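# Move one bottle from the cabinet onto the bench

## Task

Take exactly one bottle out of the cabinet and set it upright on the bench, leaving the remaining two bottles inside the cabinet.

## Robot and tools

Robot: two arms, left_arm and right_arm, each with a two-finger gripper. Each arm rides its own carriage on one shared floor track: left_rail (always the +y carriage) carries left_arm, right_rail carries right_arm. Each arm base sits at x = 0, y = its carriage position_m, z = 0.04 m, facing +x.

Scene frame: fixed to the table, table top z = 0, +z up, +x the direction the arms face, +y to their left. The track lies along y at x = 0 with y = 0 at its centre; the table starts at x = 0.17 m. Positions are in metres, orientation as quaternion wxyz, velocities in m/s and rad/s. Anything that falls off the table, or is set on the track or the metal strip beside it, fails the job.

Gripper frame: fingers point along the gripper's +z and close along its y axis. end_effector_position is the spot between the pads when shut; fingertips extend about 33 mm past it (9 mm when fully open). A block protrudes roughly 10 cm toward the gripper's +x. Grip with the outer quarter of the pads; deeper grips let the fingers fold and hold unpredictably, and fingers jabbed tip-first into a surface fold too.

Row layout (used by execute_actions rows and by move target): one flat list of 18 numbers covering both arms, each in [-1, 1]. Order: left dx, dy, dz, rx, ry, rz, left gripper position, force_limit, speed, then the same nine for the right arm. dx..rz are an offset, not a pose, measured from that arm's Hand target at the start of the action/move, expressed in the Hand target's own axes. 1.0 equals 0.6 m or 180 degrees; rx, ry, rz form a single rotation vector. Every row in one action counts from that same start, so resending an offset in a new action moves further. All six zeros re-requests the current Hand target. Gripper position: +1 open (140 mm), pads touch near -0.8, -1 closes until blocked. force_limit -1..+1 (roughly 14 N to 58 N per pad on a slow close); speed -1..+1 (about 30 to 250 mm/s). Both start at +1. To leave a gripper alone, repeat the three numbers last sent; 0 is a real command.

execute_actions(actions, cameras): actions is a list run in order. Each action may hold "rows" (1 to 15 rows, one per 1/30 s step), "steps" (1 to 450, default 15, at least the row count; after the last row arms keep heading to its target), "until" (stops the action when rail conditions hold, e.g. {"all": {"status": "ended"}} or {"left_rail": {"position_status": ["!=", "moving"]}}; numbers need a comparison like "<" or ">="), and rail commands: {"left_rail": {"position_m": ..., "speed_m_s": ..., "acceleration_factor": ...}} or {"stop": true}. position_m is an absolute place on the track: left_rail -0.8 to 1.5 m, right_rail -1.5 to 0.8 m; speed_m_s 0.01 to 1; acceleration_factor 0.1 to 1. Keep carriages at least 0.78 m apart. Ramp offsets gradually across rows (about 0.01 per row) for gentle motion. An empty actions list returns state plus all camera images; otherwise pass camera names.

move(target, speed, blend, stop_force, zero, blocking, cameras): planned straight-line gripper paths. target is one 18-number row or up to 15 rows, all offsets from the same starting Hand targets. speed in m/s, 0.002 to 3.2, default 0.25. blend in m for rounding corners in a list. stop_force in N, 4 to 120, ends an arm's path when it feels that much push; use it for slow approaches to contact, not when the gripper rotates, and omit it when lifting off something. blocking=false returns early; then wait or stop before other commands. The result adds a move: line (done, off_target, held, fault, etc.).

wait(seconds 0 to 10): lets time pass. stop(): brakes a running move. zoom_image(camera, region [x0,y0,x1,y1] pixels, max 504x504): closer look at cam_high, cam_front, cam_side, cam_left_wrist or cam_right_wrist. zero_wrist_force(arm): resets that arm's force sensor. finished_scene(scene): ends the current scene with its number; irreversible, so only after the bottle stands on the bench and is released.

Cameras: cam_high, cam_low, cam_front, cam_side (504x504), cam_left_wrist, cam_right_wrist (672x504). Calibration is given for each.

Reading results: Hand target is the pose next offsets start from; Joint positions list rail (m) then six joints (rad); Wrist force/torque in the gripper's axes. object_status: 0 moving, 1 blocked while opening, 2 blocked while closing (a grip), 3 reached command or pads met (maybe empty). Check for 2 after closing. position_measured counts: 3 open, 230 pads touching. Rail position_status: moving, done, contact_stop, time_out, stopped, stopped_with_arm, stopped_for_other_arm, stopped_for_other_carriage; position_answer taken/not_taken.

Avoid: driving a gripper past a firm contact (arms are stiff; forces around 150 N or joint torques at their limits cause a 10 s fault stop); collisions between the arms or carriages; passing close to an arm's own base; fast starts while holding the bottle; dropping or knocking over bottles; disturbing the two bottles that must stay inside; holding loads or stretched poses for long (motor overheating brakes the arm). Let a carriage finish driving before aiming its gripper at a scene point.

Each tool is called after ">>>" by a JSON object that holds its "method" and its "body".

## Session

>>> {"method": "execute_actions", "body": {"actions": []}}

Scene clock: 0.00 s.
left_arm: end_effector_position=(+0.3563, +1.1262, +0.5790) position_measured=3 object_status=3 end_effector_quat_wxyz=(+0.000, +0.000, +1.000, +0.000) | right_arm: end_effector_position=(+0.3563, -1.0102, +0.5790) position_measured=3 object_status=3 end_effector_quat_wxyz=(+0.000, +0.000, +1.000, +0.000)
Joint positions: left_arm=[1.048 -0.281 -2.157 1.821 -1.235 -1.571 -0.28] | right_arm=[-1.089 -0.281 -2.157 1.821 -1.235 -1.571 -0.28]
Joint velocities: within noise
Joint torques (N m): no reading
Wrist force (N): no reading
Wrist torque (N m): no reading
Wrist force, peak (N): no reading
Hand target: left_arm +0.3563, +1.1262, +0.5790; +0.000, +0.000, +1.000, +0.000 | right_arm +0.3563, -1.0102, +0.5790; +0.000, +0.000, +1.000, +0.000
Tool commands: left_gripper/position=+1.0 left_gripper/force_limit=+1.0 left_gripper/speed=+1.0 right_gripper/position=+1.0 right_gripper/force_limit=+1.0 right_gripper/speed=+1.0
left_rail: position_m=1.048 position_status=done
right_rail: position_m=-1.089 position_status=done

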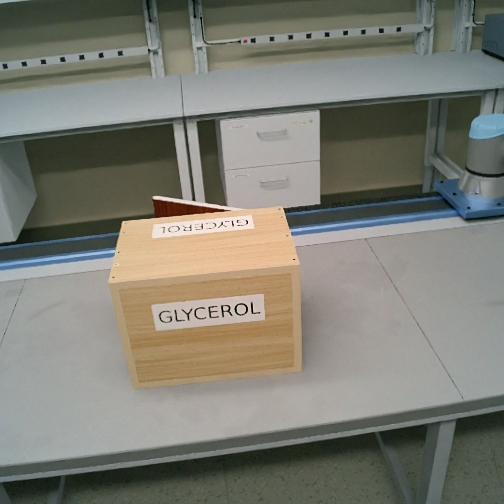

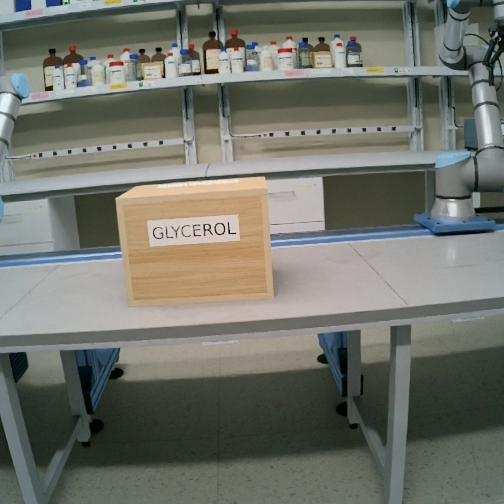

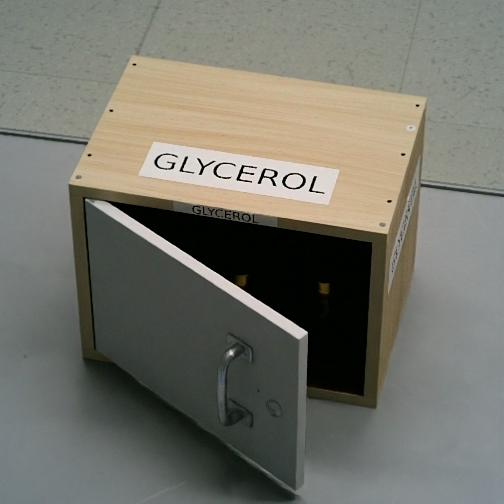

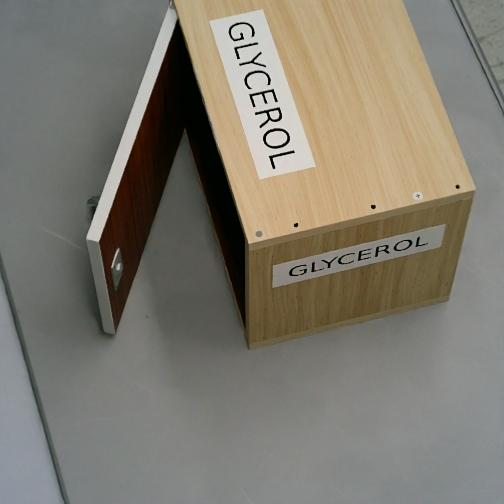

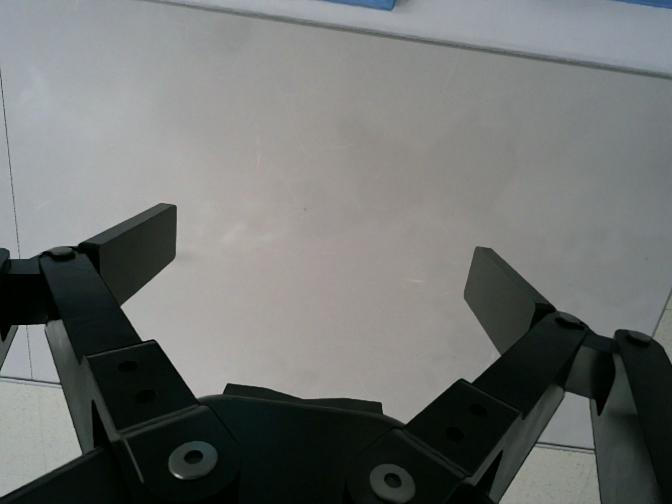

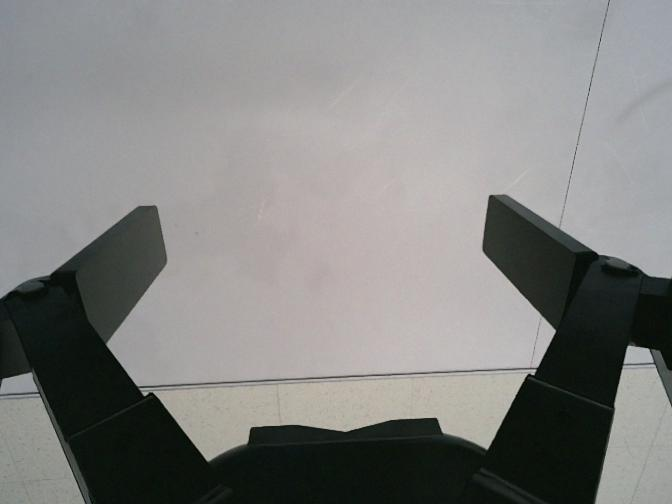

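>>> {"method": "zoom_image", "body": {"camera": "cam_front", "region": [180, 200, 400, 420]}}

>>> {"method": "zoom_image", "body": {"camera": "cam_front", "region": [50, 180, 320, 504]}}

>>> {"method": "zoom_image", "body": {"camera": "cam_side", "region": [50, 0, 350, 360]}}

Scaled by 2.291 from the camera's 504x504 image, which has a finer 720x720 frame.

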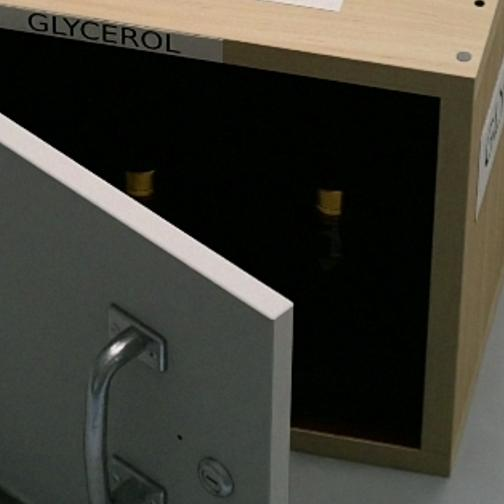

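Scaled by 1.556 from the camera's 504x504 image, which has a finer 720x720 frame.

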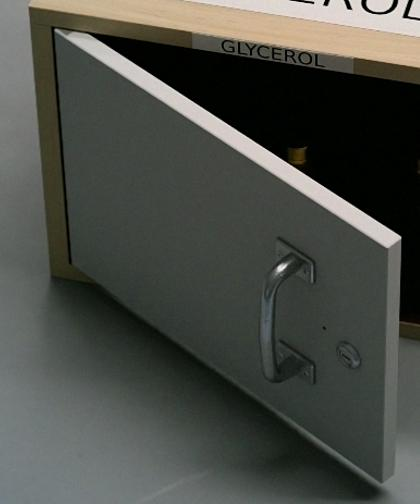

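Scaled by 1.400 from the camera's 504x504 image, which has a finer 720x720 frame.

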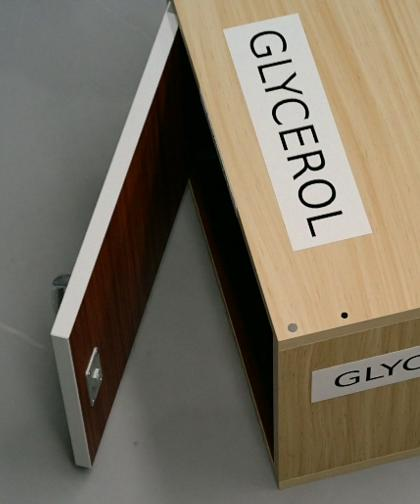

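>>> {"method": "execute_actions", "body": {"actions": [{"right_rail": {"position_m": -0.5, "speed_m_s": 0.4, "acceleration_factor": 0.8}, "rows": [[0,0,0,0,0,0,1,1,1,0,0,0,0,0,0,-0.8,-1,0]], "steps": 150, "until": {"right_rail": {"position_status": ["!=", "moving"]}}}], "cameras": ["cam_right_wrist"]}}

Scene clock: 101.07 s.
left_arm: end_effector_position=(+0.3563, +1.1262, +0.5790) position_measured=3 object_status=3 end_effector_quat_wxyz=(+0.000, +0.000, +1.000, +0.000) | right_arm: end_effector_position=(+0.3563, -0.4214, +0.5790) position_measured=229 object_status=3 end_effector_quat_wxyz=(+0.000, +0.000, +1.000, +0.000)
Joint positions: left_arm=[1.048 -0.281 -2.157 1.821 -1.235 -1.571 -0.281] | right_arm=[-0.5 -0.281 -2.157 1.821 -1.235 -1.571 -0.281]
Joint torques (N m): left_arm=[1.4 1.47 -47.64 -4.69 0.26 -0.03] | right_arm=[0.63 -1.31 -47.78 -4.51 -0.15 0.16]
Wrist force (N): left_arm=[-0.1 -0.2 -0.3] | right_arm=[0.2 -0.4 -0.2]
Wrist torque (N m): left_arm=[-0.06 0.02 0.00] | right_arm=[-0.10 -0.05 0.00]
Wrist force, peak (N): left_arm=[0.2 0.4 -0.4] | right_arm=[0.2 -1.8 -0.2]
Hand target: left_arm +0.3563, +1.1262, +0.5790; +0.000, +0.000, +1.000, +0.000 | right_arm +0.3563, -0.4214, +0.5790; +0.000, +0.000, +1.000, +0.000
Off the commanded pose: left_arm 0.000 m, 0 deg | right_arm 0.000 m, 0 deg.
left_rail: position_m=1.048 position_status=done
right_rail: position_m=-0.500 speed_m_s=0.40 position_status=done
camera_calibration:
cam_right_wrist: T_world_to_cam=[[0.0202042, 0.998696, 0.0468897, 0.382611], [0.916764, -0.0372187, 0.397692, -0.579535], [0.398918, 0.0349517, -0.91632, 0.578222], [0, 0, 0, 1]] pos_world=[0.292904, -0.423891, 0.742372]
Images, in order (width x height): cam_right_wrist 672x504.

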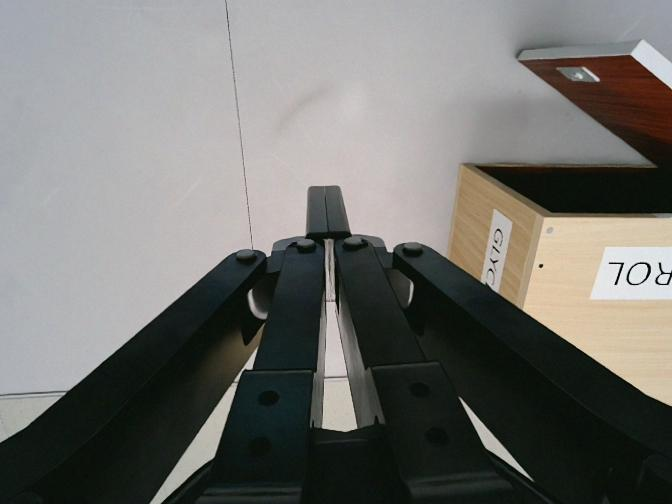

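>>> {"method": "move", "body": {"target": [0,0,0,0,0,0,1,1,1,-0.0478,0.569,0.265,0,0,0.1833,-0.8,-1,0], "speed": 0.3, "cameras": ["cam_right_wrist", "cam_front", "cam_side"]}}

Scene clock: 109.33 s.
left_arm: end_effector_position=(+0.3563, +1.1262, +0.5790) position_measured=3 object_status=3 end_effector_quat_wxyz=(+0.000, +0.000, +1.000, +0.000) | right_arm: end_effector_position=(+0.3850, -0.0801, +0.4200) position_measured=229 object_status=3 end_effector_quat_wxyz=(+0.000, +0.284, +0.959, +0.000)
Joint positions: left_arm=[1.048 -0.281 -2.157 1.821 -1.235 -1.571 -0.281] | right_arm=[-0.5 0.518 -1.812 1.909 -1.667 -1.571 1.094]
Joint torques (N m): left_arm=[0.18 -0.04 -47.76 -4.78 0.3 0.07] | right_arm=[9.64 -10.88 -57.74 -6.63 -2.3 2.31]
Wrist force (N): left_arm=[0.1 -0.1 0.3] | right_arm=[-0.1 -0.7 0.4]
Wrist torque (N m): left_arm=[-0.03 -0.01 0.00] | right_arm=[-0.17 0.02 -0.03]
Wrist force, peak (N): left_arm=[-0.5 0.1 -0.2] | right_arm=[-0.1 -2.0 -0.8]
Hand target: left_arm +0.3563, +1.1262, +0.5790; +0.000, +0.000, +1.000, +0.000 | right_arm +0.3850, -0.0800, +0.4200; +0.000, +0.284, +0.959, +0.000
Off the commanded pose: left_arm 0.000 m, 0 deg | right_arm 0.000 m, 0 deg.
left_rail: position_m=1.048 position_status=done
right_rail: position_m=-0.500 speed_m_s=0.40 position_status=done
move: done
camera_calibration:
cam_right_wrist: T_world_to_cam=[[0.56067, 0.826704, 0.0469946, -0.173395], [0.748718, -0.530384, 0.397635, -0.504633], [0.353652, -0.187757, -0.916339, 0.408761], [0, 0, 0, 1]] pos_world=[0.330486, -0.0475548, 0.583372]
Images, in order (width x height): cam_front 504x504, cam_side 504x504, cam_right_wrist 672x504.

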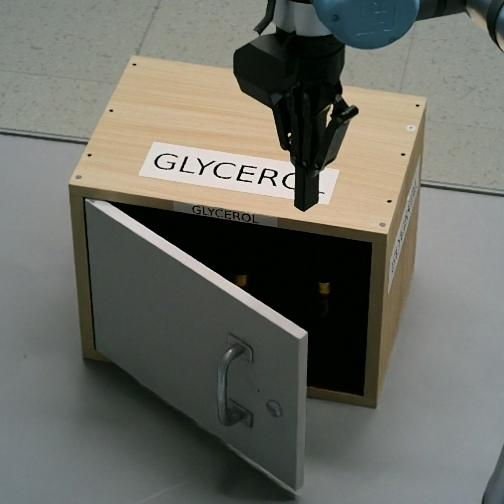

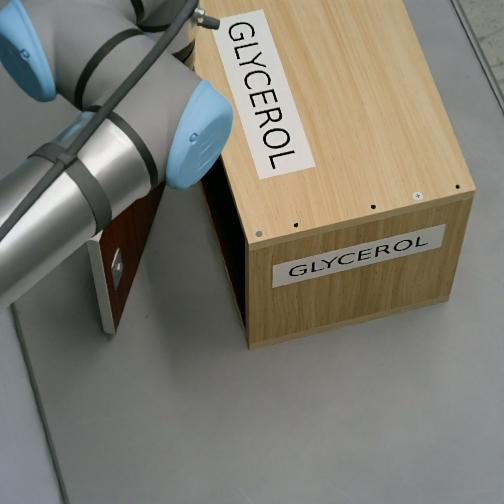

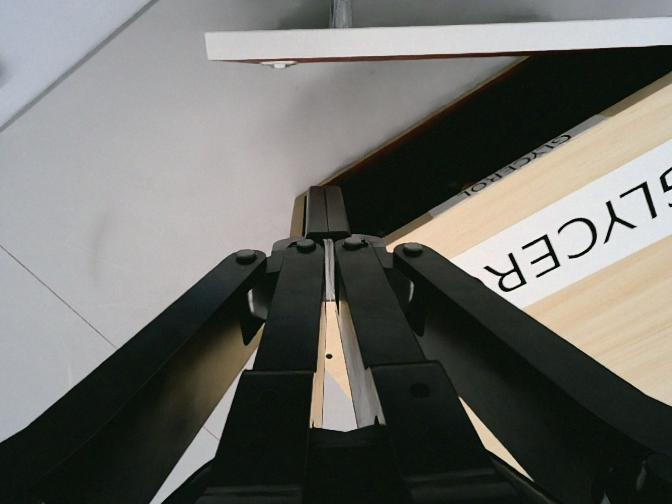

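>>> {"method": "move", "body": {"target": [0,0,0,0,0,0,1,1,1,0,0,0.3667,0,0,0,-0.8,-1,0], "speed": 0.2, "stop_force": 15, "cameras": ["cam_right_wrist", "cam_front"]}}

Scene clock: 115.60 s.
left_arm: end_effector_position=(+0.3563, +1.1262, +0.5790) position_measured=3 object_status=3 end_effector_quat_wxyz=(+0.000, +0.000, +1.000, +0.000) | right_arm: end_effector_position=(+0.3851, -0.0800, +0.2000) position_measured=229 object_status=3 end_effector_quat_wxyz=(+0.000, +0.284, +0.959, +0.000)
Joint positions: left_arm=[1.048 -0.281 -2.157 1.821 -1.235 -1.571 -0.281] | right_arm=[-0.5 0.518 -1.686 2.216 -2.101 -1.571 1.094]
Joint torques (N m): left_arm=[1.6 0.36 -48 -4.64 0.33 0.27] | right_arm=[6.69 -17.42 -36.77 -6.6 0.54 1.92]
Wrist force (N): left_arm=[0.0 0.2 0.1] | right_arm=[-0.1 -0.6 0.3]
Wrist torque (N m): left_arm=[0.04 -0.01 0.00] | right_arm=[-0.14 0.01 -0.01]
Wrist force, peak (N): left_arm=[-0.1 0.4 -0.2] | right_arm=[0.1 -0.4 2.1]
Hand target: left_arm +0.3563, +1.1262, +0.5790; +0.000, +0.000, +1.000, +0.000 | right_arm +0.3851, -0.0800, +0.2000; +0.000, +0.284, +0.959, +0.000
Off the commanded pose: left_arm 0.000 m, 0 deg | right_arm 0.000 m, 0 deg.
left_rail: position_m=1.048 position_status=done
right_rail: position_m=-0.500 speed_m_s=0.40 position_status=done
move: done
camera_calibration:
cam_right_wrist: T_world_to_cam=[[0.560823, 0.826605, 0.0469229, -0.163086], [0.748648, -0.530503, 0.397608, -0.417126], [0.353558, -0.187859, -0.916355, 0.207198], [0, 0, 0, 1]] pos_world=[0.330486, -0.0475549, 0.363372]
Images, in order (width x height): cam_front 504x504, cam_right_wrist 672x504.

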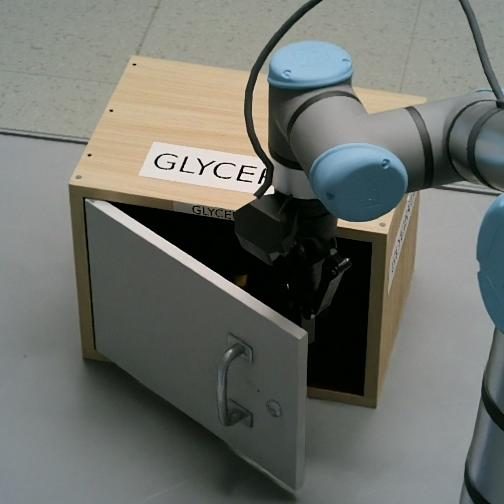

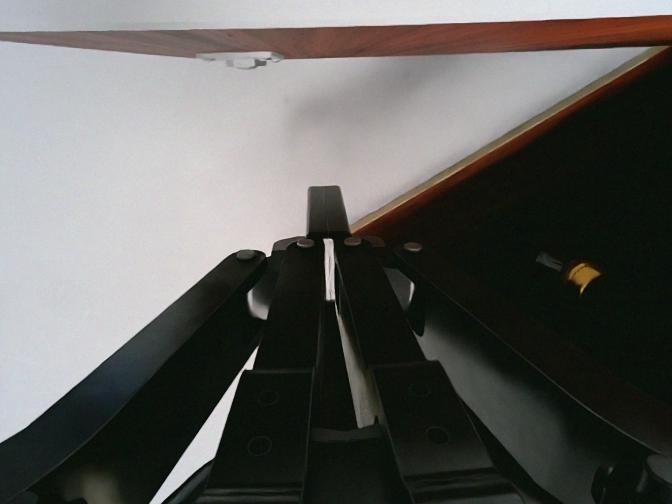

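>>> {"method": "move", "body": {"target": [[0,0,0,0,0,0,1,1,1,0.081,0.0036,0,0,0,0,-0.8,-1,0],[0,0,0,0,0,0,1,1,1,0.1775,0.0111,0,0,0,0.0667,-0.8,-1,0],[0,0,0,0,0,0,1,1,1,0.291,0.0459,0,0,0,0.15,-0.8,-1,0],[0,0,0,0,0,0,1,1,1,0.3843,0.1137,0,0,0,0.2333,-0.8,-1,0]], "speed": [0.06, 0.1, 0.12, 0.12], "blend": [0.01, 0.015, 0.015, 0], "cameras": ["cam_right_wrist", "cam_front", "cam_side"]}}

Scene clock: 146.50 s.
left_arm: end_effector_position=(+0.3563, +1.1262, +0.5790) position_measured=3 object_status=3 end_effector_quat_wxyz=(+0.000, +0.000, +1.000, +0.000) | right_arm: end_effector_position=(+0.2288, +0.1027, +0.1999) position_measured=229 object_status=3 end_effector_quat_wxyz=(+0.000, +0.609, +0.793, +0.000)
Joint positions: left_arm=[1.048 -0.281 -2.157 1.821 -1.235 -1.571 -0.281] | right_arm=[-0.5 0.934 -1.554 2.092 -2.109 -1.571 2.243]
Joint torques (N m): left_arm=[0.18 0.41 -48.02 -4.45 0.21 0.44] | right_arm=[8.61 -27.53 -52.25 -2.54 -2.12 2.46]
Wrist force (N): left_arm=[0.2 -0.2 -0.2] | right_arm=[-1.1 -0.6 0.2]
Wrist torque (N m): left_arm=[-0.05 -0.05 0.00] | right_arm=[-0.05 0.03 -0.06]
Wrist force, peak (N): left_arm=[-0.5 0.2 0.4] | right_arm=[-1.7 -0.9 0.8]
Hand target: left_arm +0.3563, +1.1262, +0.5790; +0.000, +0.000, +1.000, +0.000 | right_arm +0.2288, +0.1027, +0.1999; +0.000, +0.609, +0.793, +0.000
Off the commanded pose: left_arm 0.000 m, 0 deg | right_arm 0.000 m, 0 deg.
left_rail: position_m=1.048 position_status=done
right_rail: position_m=-0.500 speed_m_s=0.40 position_status=done
move: done
camera_calibration:
cam_right_wrist: T_world_to_cam=[[0.969802, 0.23933, 0.046963, -0.259886], [0.201657, -0.895153, 0.397538, -0.0405795], [0.137182, -0.376062, -0.916383, 0.365606], [0, 0, 0, 1]] pos_world=[0.210067, 0.163364, 0.363372]
Images, in order (width x height): cam_front 504x504, cam_side 504x504, cam_right_wrist 672x504.

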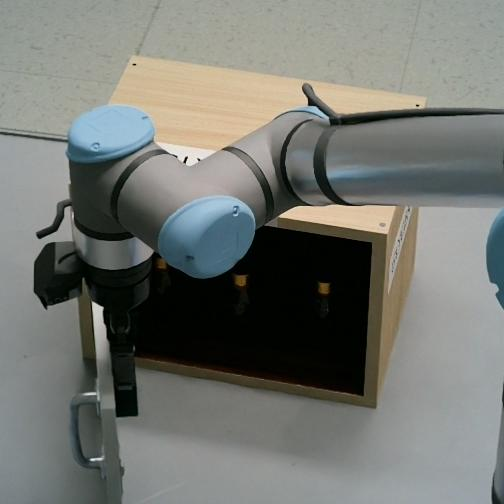

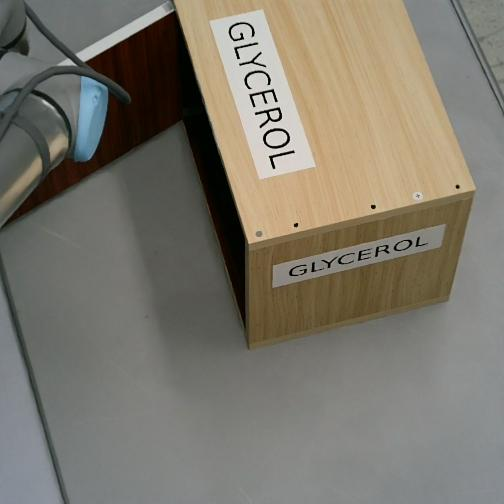

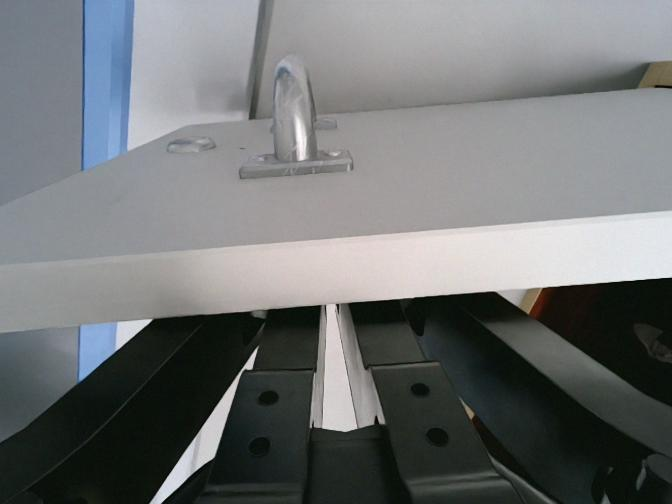

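>>> {"method": "move", "body": {"target": [[0,0,0,0,0,0,1,1,1,0.1097,0.0177,0,0,0,0.0833,-0.8,-1,0],[0,0,0,0,0,0,1,1,1,0.1775,0.0415,0,0,0,0.1389,-0.8,-1,0]], "speed": [0.1, 0.08], "blend": [0.015, 0], "cameras": ["cam_right_wrist", "cam_front", "cam_side"]}}

Scene clock: 154.00 s.
left_arm: end_effector_position=(+0.3563, +1.1262, +0.5790) position_measured=3 object_status=3 end_effector_quat_wxyz=(+0.000, +0.000, +1.000, +0.000) | right_arm: end_effector_position=(+0.2253, +0.2120, +0.1999) position_measured=229 object_status=3 end_effector_quat_wxyz=(+0.000, +0.766, +0.643, +0.000)
Joint positions: left_arm=[1.048 -0.281 -2.157 1.821 -1.235 -1.571 -0.281] | right_arm=[-0.5 1.029 -1.391 1.909 -2.089 -1.571 2.774]
Joint torques (N m): left_arm=[0.86 0.42 -47.22 -4.29 0.44 0.64] | right_arm=[10.22 -42.82 -52.9 -2.86 -2.29 1.84]
Wrist force (N): left_arm=[0.0 0.1 -0.2] | right_arm=[-1.5 -0.9 0.1]
Wrist torque (N m): left_arm=[0.01 -0.01 0.00] | right_arm=[-0.11 0.07 -0.06]
Wrist force, peak (N): left_arm=[-0.5 0.1 0.1] | right_arm=[-2.2 -0.8 0.4]
Hand target: left_arm +0.3563, +1.1262, +0.5790; +0.000, +0.000, +1.000, +0.000 | right_arm +0.2253, +0.2121, +0.1999; +0.000, +0.766, +0.643, +0.000
Off the commanded pose: left_arm 0.000 m, 0 deg | right_arm 0.000 m, 0 deg.
left_rail: position_m=1.048 position_status=done
right_rail: position_m=-0.500 speed_m_s=0.40 position_status=done
move: done
camera_calibration:
cam_right_wrist: T_world_to_cam=[[0.980094, -0.192893, 0.0469855, -0.19324], [-0.195501, -0.896504, 0.397569, 0.147697], [-0.0345655, -0.39884, -0.916369, 0.450705], [0, 0, 0, 1]] pos_world=[0.233847, 0.274895, 0.363372]
Images, in order (width x height): cam_front 504x504, cam_side 504x504, cam_right_wrist 672x504.

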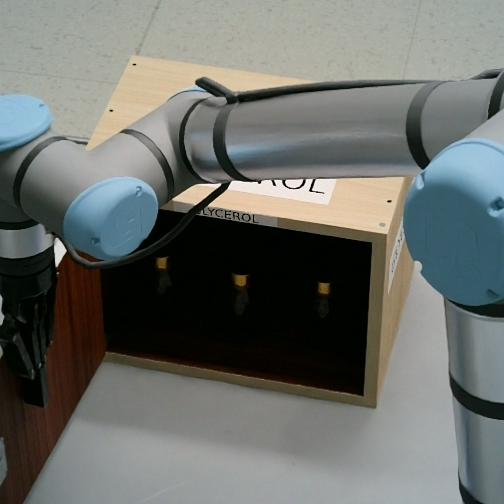

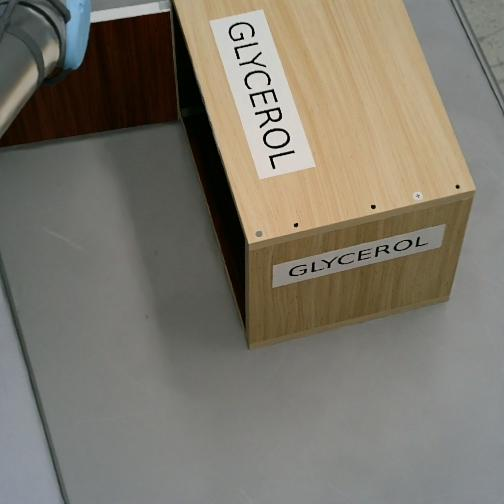

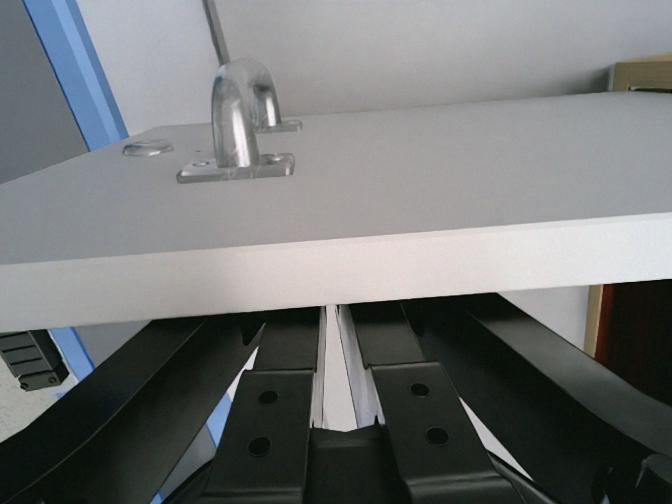

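>>> {"method": "zoom_image", "body": {"camera": "cam_front", "region": [100, 200, 400, 420]}}

Scaled by 1.680 from the camera's 504x504 image, which has a finer 720x720 frame.

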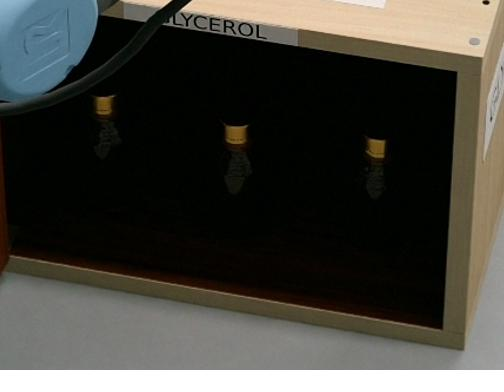

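>>> {"method": "move", "body": {"target": [[0,0,0,0,0,0,1,1,1,-0.1,0,0,0,0,0,-0.8,-1,0],[0,0,0,0,0,0,1,1,1,-0.15,0,-0.4167,0,0,0,-0.8,-1,0]], "speed": [0.2, 0.35], "blend": [0.03, 0]}}

>>> {"method": "execute_actions", "body": {"actions": [{"right_rail": {"position_m": -0.7}, "rows": [[0,0,0,0,0,0,1,1,1,0,0,0,0,0,0,-0.8,-1,0]], "steps": 150, "until": {"right_rail": {"position_status": ["!=", "moving"]}}}], "cameras": ["cam_front", "cam_side", "cam_high"]}}

Scene clock: 225.10 s.
left_arm: end_effector_position=(+0.3563, +1.1262, +0.5790) position_measured=3 object_status=3 end_effector_quat_wxyz=(+0.000, +0.000, +1.000, +0.000) | right_arm: end_effector_position=(+0.2096, +0.1235, +0.4498) position_measured=229 object_status=3 end_effector_quat_wxyz=(+0.000, +0.766, +0.643, +0.000)
Joint positions: left_arm=[1.048 -0.281 -2.157 1.821 -1.235 -1.571 -0.281] | right_arm=[-0.5 0.979 -1.662 1.733 -1.642 -1.571 2.724]
Joint torques (N m): left_arm=[1.6 0.77 -48.05 -4.2 0.46 0.35] | right_arm=[-9.03 -58.76 -57.79 -2.8 -1.99 -1.88]
Wrist force (N): left_arm=[0.1 0.0 -0.3] | right_arm=[0.3 -0.6 0.4]
Wrist torque (N m): left_arm=[0.00 -0.01 0.00] | right_arm=[-0.12 -0.07 0.08]
Wrist force, peak (N): left_arm=[0.5 0.1 -0.3] | right_arm=[-1.0 -0.3 3.1]
Hand target: left_arm +0.3563, +1.1262, +0.5790; +0.000, +0.000, +1.000, +0.000 | right_arm +0.2096, +0.1234, +0.4500; +0.000, +0.766, +0.643, +0.000
Off the commanded pose: left_arm 0.000 m, 0 deg | right_arm 0.000 m, 0 deg.
left_rail: position_m=1.048 position_status=done
right_rail: position_m=-0.500 speed_m_s=0.40 position_status=done
move: done

Scene clock: 226.63 s.
left_arm: end_effector_position=(+0.3563, +1.1262, +0.5790) position_measured=3 object_status=3 end_effector_quat_wxyz=(+0.000, +0.000, +1.000, +0.000) | right_arm: end_effector_position=(+0.2096, -0.0766, +0.4500) position_measured=229 object_status=3 end_effector_quat_wxyz=(+0.000, +0.766, +0.643, +0.000)
Joint positions: left_arm=[1.048 -0.281 -2.157 1.821 -1.235 -1.571 -0.281] | right_arm=[-0.7 0.978 -1.662 1.732 -1.641 -1.571 2.724]
Joint torques (N m): left_arm=[0.38 0.85 -47.53 -4.27 0.09 0.48] | right_arm=[-4.24 -46.1 -50.74 -3.2 -1.29 -1.42]
Wrist force (N): left_arm=[-0.1 -0.1 0.0] | right_arm=[0.1 -0.5 0.5]
Wrist torque (N m): left_arm=[-0.02 0.02 0.00] | right_arm=[-0.10 -0.03 0.08]
Wrist force, peak (N): left_arm=[0.4 0.0 -0.3] | right_arm=[1.3 -0.5 0.5]
Hand target: left_arm +0.3563, +1.1262, +0.5790; +0.000, +0.000, +1.000, +0.000 | right_arm +0.2096, -0.0766, +0.4500; +0.000, +0.766, +0.643, +0.000
Off the commanded pose: left_arm 0.000 m, 0 deg | right_arm 0.000 m, 0 deg.
left_rail: position_m=1.048 position_status=done
right_rail: position_m=-0.700 speed_m_s=0.40 position_status=done
Images, in order (width x height): cam_high 504x504, cam_front 504x504, cam_side 504x504.

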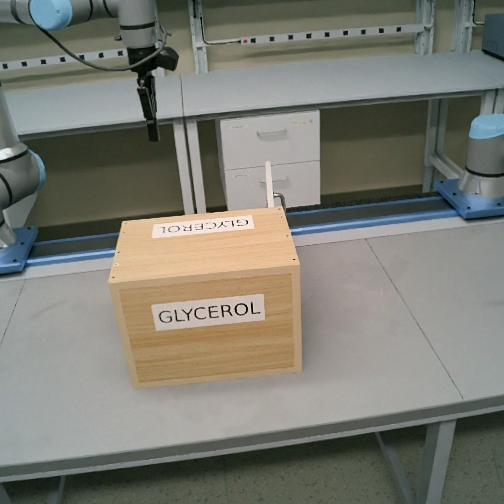

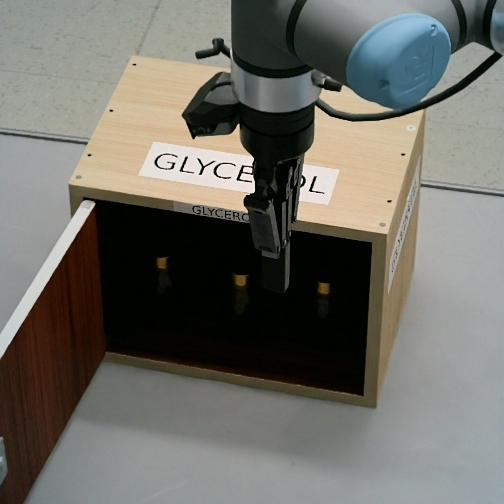

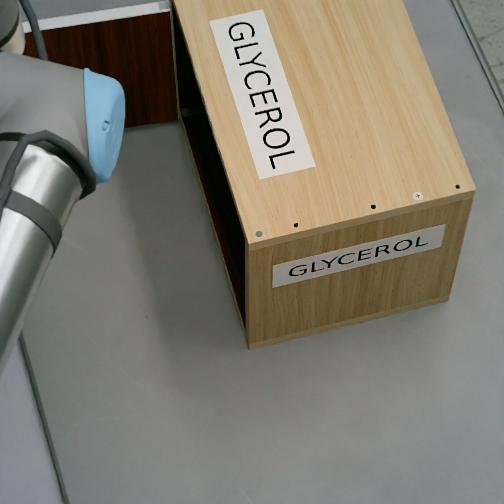

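>>> {"method": "move", "body": {"target": [0,0,0,0,0,0,1,1,1,0.1524,0.1254,0,0,0,0.4444,-0.8,-1,0], "speed": 0.4}}

>>> {"method": "execute_actions", "body": {"actions": [], "cameras": ["cam_right_wrist", "cam_front"]}}

Scene clock: 236.87 s.
left_arm: end_effector_position=(+0.3563, +1.1262, +0.5790) position_measured=3 object_status=3 end_effector_quat_wxyz=(+0.000, +0.000, +1.000, +0.000) | right_arm: end_effector_position=(+0.2996, +0.0004, +0.4500) position_measured=229 object_status=3 end_effector_quat_wxyz=(+0.000, +1.000, +0.000, +0.000)
Joint positions: left_arm=[1.048 -0.281 -2.157 1.821 -1.235 -1.571 -0.281] | right_arm=[-0.7 0.936 -1.486 1.558 -1.642 -1.571 4.077]
Joint torques (N m): left_arm=[1.07 0.44 -47.32 -4.42 0.25 0.87] | right_arm=[9.33 -39.59 -57.22 -2.38 -2.46 1.56]
Wrist force (N): left_arm=[0.4 0.0 -0.1] | right_arm=[-0.2 -0.7 0.2]
Wrist torque (N m): left_arm=[0.00 -0.08 0.00] | right_arm=[-0.15 0.05 -0.02]
Wrist force, peak (N): left_arm=[-0.5 0.0 0.3] | right_arm=[-0.7 -0.9 0.4]
Hand target: left_arm +0.3563, +1.1262, +0.5790; +0.000, +0.000, +1.000, +0.000 | right_arm +0.2996, +0.0004, +0.4500; +0.000, +1.000, +0.000, +0.000
Off the commanded pose: left_arm 0.000 m, 0 deg | right_arm 0.000 m, 0 deg.
left_rail: position_m=1.048 position_status=done
right_rail: position_m=-0.700 speed_m_s=0.40 position_status=done
move: done

Scene clock: 236.87 s.
left_arm: end_effector_position=(+0.3563, +1.1262, +0.5790) position_measured=3 object_status=3 end_effector_quat_wxyz=(+0.000, +0.000, +1.000, +0.000) | right_arm: end_effector_position=(+0.2996, +0.0004, +0.4500) position_measured=229 object_status=3 end_effector_quat_wxyz=(+0.000, +1.000, +0.000, +0.000)
Joint positions: left_arm=[1.048 -0.281 -2.157 1.821 -1.235 -1.571 -0.281] | right_arm=[-0.7 0.936 -1.486 1.558 -1.642 -1.571 4.077]
Joint velocities: within noise
Joint torques (N m): left_arm=[1.07 0.44 -47.32 -4.42 0.25 0.87] | right_arm=[9.33 -39.59 -57.22 -2.38 -2.46 1.56]
Wrist force (N): left_arm=[0.4 0.0 -0.1] | right_arm=[-0.2 -0.7 0.2]
Wrist torque (N m): left_arm=[0.00 -0.08 0.00] | right_arm=[-0.15 0.05 -0.02]
Wrist force, peak (N): left_arm=[0.4 0.0 -0.1] | right_arm=[-0.2 -0.7 0.2]
Hand target: left_arm +0.3563, +1.1262, +0.5790; +0.000, +0.000, +1.000, +0.000 | right_arm +0.2996, +0.0004, +0.4500; +0.000, +1.000, +0.000, +0.000
Tool commands: left_gripper/position=+1.0 left_gripper/force_limit=+1.0 left_gripper/speed=+1.0 right_gripper/position=-0.8 right_gripper/force_limit=-1.0 right_gripper/speed=+0.0
Off the commanded pose: left_arm 0.000 m, 0 deg | right_arm 0.000 m, 0 deg.
left_rail: position_m=1.048 position_status=done
right_rail: position_m=-0.700 speed_m_s=0.40 position_status=done
camera_calibration:
cam_right_wrist: T_world_to_cam=[[-0.0196771, -0.998707, 0.0468684, -0.0187176], [-0.916865, 0.0367191, 0.397505, 0.0888944], [-0.398712, -0.0351503, -0.916402, 0.706928], [0, 0, 0, 1]] pos_world=[0.362997, 0.00289115, 0.613372]
Images, in order (width x height): cam_front 504x504, cam_right_wrist 672x504.

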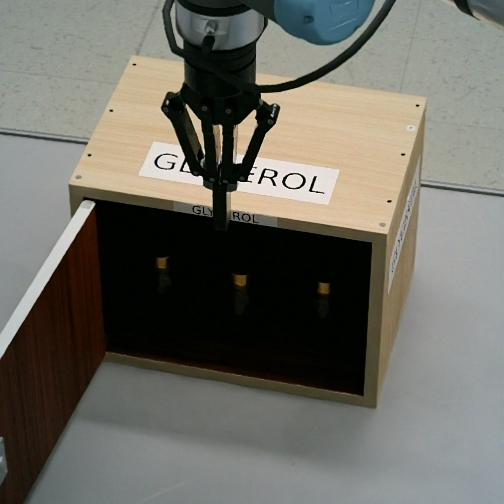

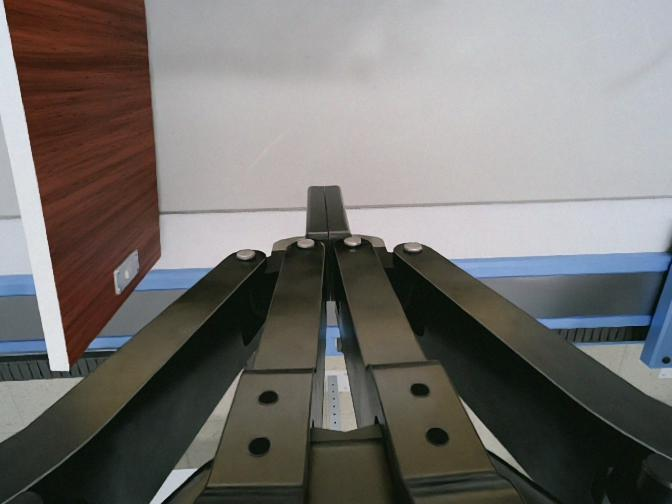

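>>> {"method": "move", "body": {"target": [0,0,0,0,0,0,1,1,1,0.0167,0,0.4167,0,0.3333,0,-0.8,-1,0], "speed": 0.25, "cameras": ["cam_right_wrist", "cam_front", "cam_side"]}}

Scene clock: 244.57 s.
left_arm: end_effector_position=(+0.3563, +1.1262, +0.5790) position_measured=3 object_status=3 end_effector_quat_wxyz=(+0.000, +0.000, +1.000, +0.000) | right_arm: end_effector_position=(+0.3096, +0.0004, +0.2000) position_measured=229 object_status=3 end_effector_quat_wxyz=(+0.000, +0.866, +0.000, +0.500)
Joint positions: left_arm=[1.048 -0.281 -2.157 1.821 -1.235 -1.571 -0.281] | right_arm=[-0.7 1.299 -1.171 2.123 -2.958 -2.557 4.203]
Joint torques (N m): left_arm=[0.12 0.44 -47.26 -4.22 0.25 1.05] | right_arm=[9.01 -45.79 -24.75 -6.68 -4.75 -1.92]
Wrist force (N): left_arm=[0.1 -0.1 -0.1] | right_arm=[-0.3 -0.5 -1.1]
Wrist torque (N m): left_arm=[-0.03 -0.03 0.00] | right_arm=[0.12 -0.08 -0.24]
Wrist force, peak (N): left_arm=[0.4 -0.1 -0.4] | right_arm=[-2.2 -0.4 -0.2]
Hand target: left_arm +0.3563, +1.1262, +0.5790; +0.000, +0.000, +1.000, +0.000 | right_arm +0.3096, +0.0004, +0.2000; +0.000, +0.866, +0.000, +0.500
Off the commanded pose: left_arm 0.000 m, 0 deg | right_arm 0.000 m, 0 deg.
left_rail: position_m=1.048 position_status=done
right_rail: position_m=-0.700 speed_m_s=0.40 position_status=done
move: done
camera_calibration:
cam_right_wrist: T_world_to_cam=[[-0.0504867, -0.998707, 0.00598681, 0.0108599], [-0.802808, 0.0370164, -0.595087, 0.360658], [0.594096, -0.0348503, -0.803639, 0.151953], [0, 0, 0, 1]] pos_world=[0.199813, 0.00279122, 0.336673]
Images, in order (width x height): cam_front 504x504, cam_side 504x504, cam_right_wrist 672x504.

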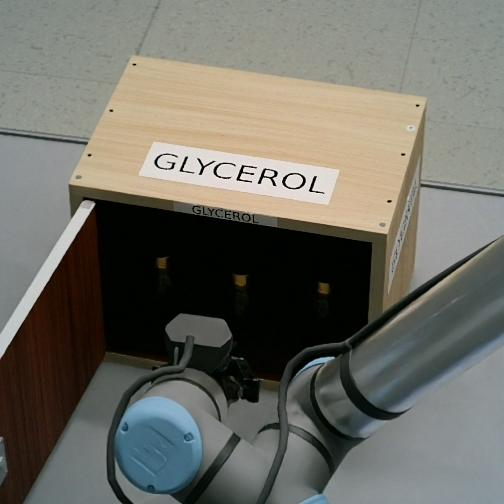

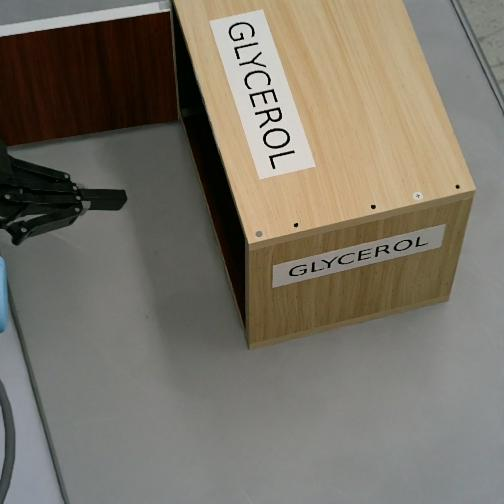

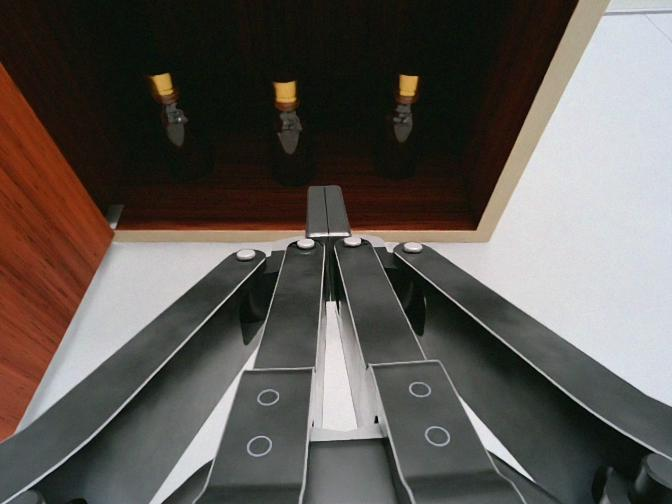

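>>> {"method": "zoom_image", "body": {"camera": "cam_right_wrist", "region": [100, 40, 460, 240]}}

>>> {"method": "zoom_image", "body": {"camera": "cam_right_wrist", "region": [240, 60, 340, 200]}}

Scaled by 1.400 from the camera's 672x504 image, which has a finer 960x720 frame.

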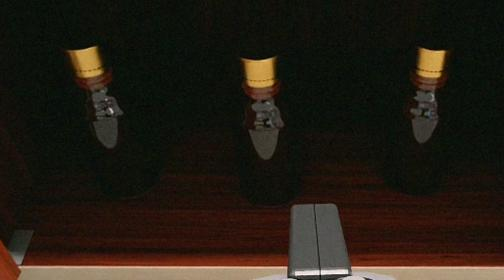

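Scaled by 3.600 from the camera's 672x504 image, which has a finer 960x720 frame.

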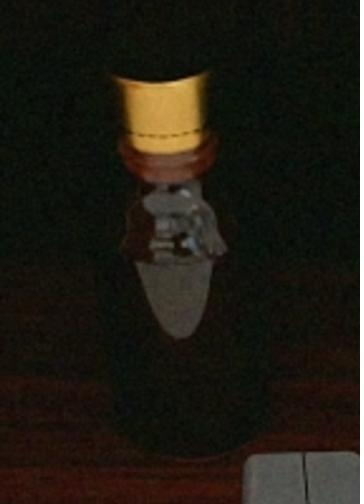

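>>> {"method": "move", "body": {"target": [0,0,0,0,0,0,1,1,1,-0.1051,-0.0427,0.2347,0,0,0,0.2,-1,0], "speed": 0.2, "cameras": ["cam_right_wrist", "cam_front", "cam_side"]}}

Scene clock: 289.20 s.
left_arm: end_effector_position=(+0.3563, +1.1262, +0.5790) position_measured=3 object_status=3 end_effector_quat_wxyz=(+0.000, +0.000, +1.000, +0.000) | right_arm: end_effector_position=(+0.4000, +0.0260, +0.0750) position_measured=104 object_status=3 end_effector_quat_wxyz=(+0.000, +0.866, +0.000, +0.500)
Joint positions: left_arm=[1.048 -0.281 -2.157 1.821 -1.235 -1.571 -0.281] | right_arm=[-0.7 1.187 -0.904 2.055 -3.297 -2.503 4.033]
Joint torques (N m): left_arm=[0.45 1.09 -48.03 -4.2 0.24 1.12] | right_arm=[-10.11 -57.16 -30.97 -7.32 -0.67 -1.87]
Wrist force (N): left_arm=[0.1 0.0 0.0] | right_arm=[-0.3 -0.8 -0.8]
Wrist torque (N m): left_arm=[-0.01 -0.02 0.00] | right_arm=[0.05 -0.06 -0.23]
Wrist force, peak (N): left_arm=[0.1 0.4 -0.3] | right_arm=[0.5 -0.7 -2.4]
Hand target: left_arm +0.3563, +1.1262, +0.5790; +0.000, +0.000, +1.000, +0.000 | right_arm +0.4001, +0.0261, +0.0749; +0.000, +0.866, +0.000, +0.500
Off the commanded pose: left_arm 0.000 m, 0 deg | right_arm 0.000 m, 0 deg.
left_rail: position_m=1.048 position_status=done
right_rail: position_m=-0.700 speed_m_s=0.40 position_status=done
move: done
camera_calibration:
cam_right_wrist: T_world_to_cam=[[-0.0504887, -0.998707, 0.00597994, 0.0417412], [-0.802725, 0.0370171, -0.595199, 0.357898], [0.594208, -0.0348511, -0.803556, -0.00136614], [0, 0, 0, 1]] pos_world=[0.290213, 0.0283912, 0.211673]
Images, in order (width x height): cam_front 504x504, cam_side 504x504, cam_right_wrist 672x504.

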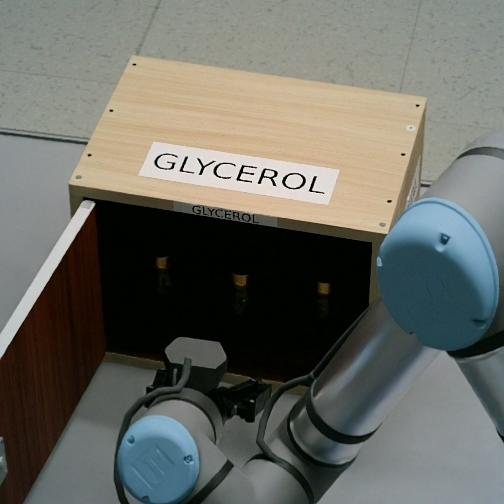

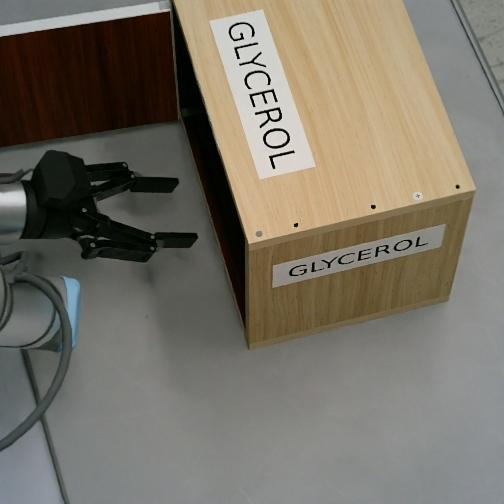

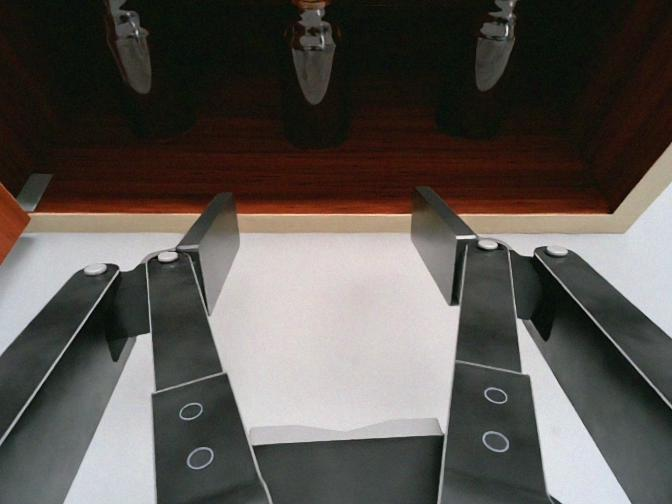

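>>> {"method": "zoom_image", "body": {"camera": "cam_right_wrist", "region": [230, 0, 430, 240]}}

Scaled by 2.100 from the camera's 672x504 image, which has a finer 960x720 frame.

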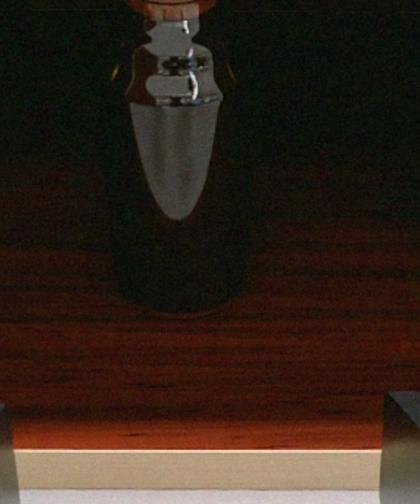

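>>> {"method": "move", "body": {"target": [0,0,0,0,0,0,1,1,1,0.1030,-0.0032,0.1963,0,0,0,0.2,-1,0], "speed": 0.1, "stop_force": 10, "cameras": ["cam_right_wrist", "cam_front", "cam_side"]}}

Scene clock: 318.40 s.
left_arm: end_effector_position=(+0.3563, +1.1262, +0.5790) position_measured=3 object_status=3 end_effector_quat_wxyz=(+0.000, +0.000, +1.000, +0.000) | right_arm: end_effector_position=(+0.5330, +0.0280, +0.0696) position_measured=104 object_status=3 end_effector_quat_wxyz=(+0.000, +0.866, +0.000, +0.500)
Joint positions: left_arm=[1.048 -0.281 -2.157 1.821 -1.235 -1.571 -0.281] | right_arm=[-0.7 1.025 -0.837 1.962 -3.429 -2.404 3.83]
Joint torques (N m): left_arm=[1.64 0.81 -47.74 -4.35 0.58 1.37] | right_arm=[-8.48 -61.42 -33.02 -6.83 -0.06 -1.85]
Wrist force (N): left_arm=[-0.1 -0.2 0.0] | right_arm=[-0.4 -0.5 -0.8]
Wrist torque (N m): left_arm=[-0.05 0.03 0.00] | right_arm=[0.13 -0.04 -0.23]
Wrist force, peak (N): left_arm=[0.4 0.3 0.2] | right_arm=[-0.6 -0.5 -1.7]
Hand target: left_arm +0.3563, +1.1262, +0.5790; +0.000, +0.000, +1.000, +0.000 | right_arm +0.5330, +0.0280, +0.0696; +0.000, +0.866, +0.000, +0.500
Off the commanded pose: left_arm 0.000 m, 0 deg | right_arm 0.000 m, 0 deg.
left_rail: position_m=1.048 position_status=done
right_rail: position_m=-0.700 speed_m_s=0.40 position_status=done
move: done
camera_calibration:
cam_right_wrist: T_world_to_cam=[[-0.0503492, -0.998714, 0.00595893, 0.0504319], [-0.802732, 0.0369177, -0.595196, 0.461318], [0.59421, -0.034751, -0.803559, -0.084749], [0, 0, 0, 1]] pos_world=[0.423213, 0.0303912, 0.206173]
Images, in order (width x height): cam_front 504x504, cam_side 504x504, cam_right_wrist 672x504.

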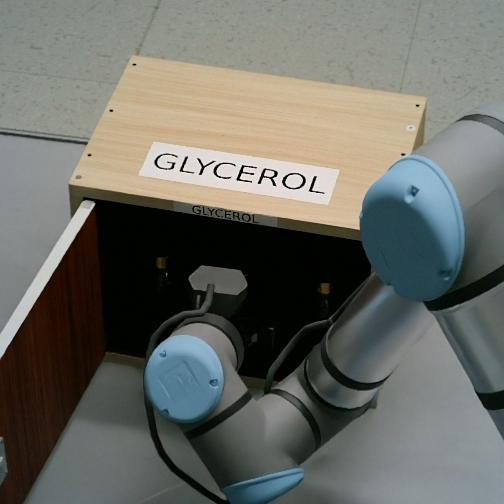

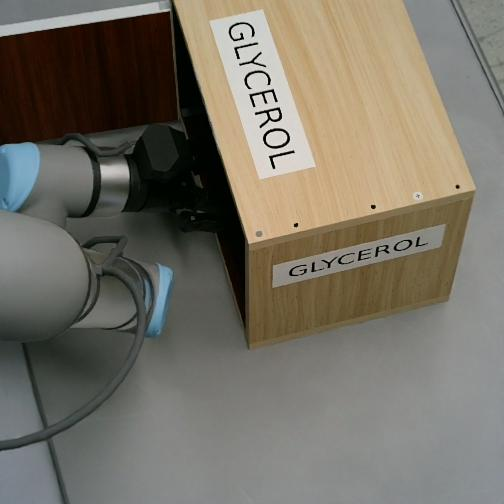

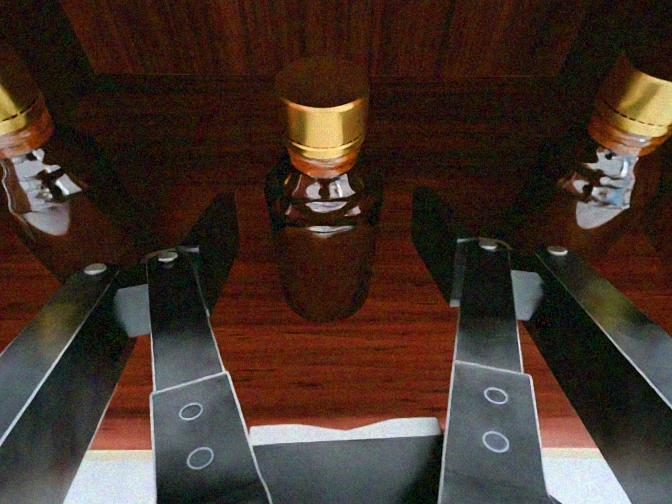

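>>> {"method": "zoom_image", "body": {"camera": "cam_right_wrist", "region": [200, 40, 450, 340]}}

>>> {"method": "zoom_image", "body": {"camera": "cam_side", "region": [100, 100, 280, 260]}}

Scaled by 1.680 from the camera's 672x504 image, which has a finer 960x720 frame.

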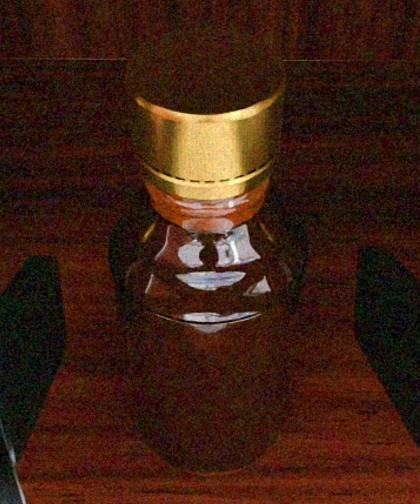

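Scaled by 2.800 from the camera's 504x504 image, which has a finer 720x720 frame.

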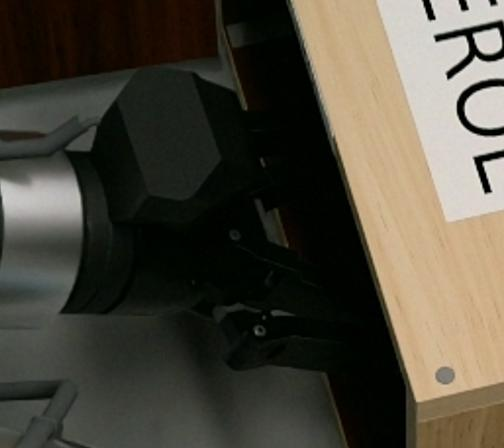

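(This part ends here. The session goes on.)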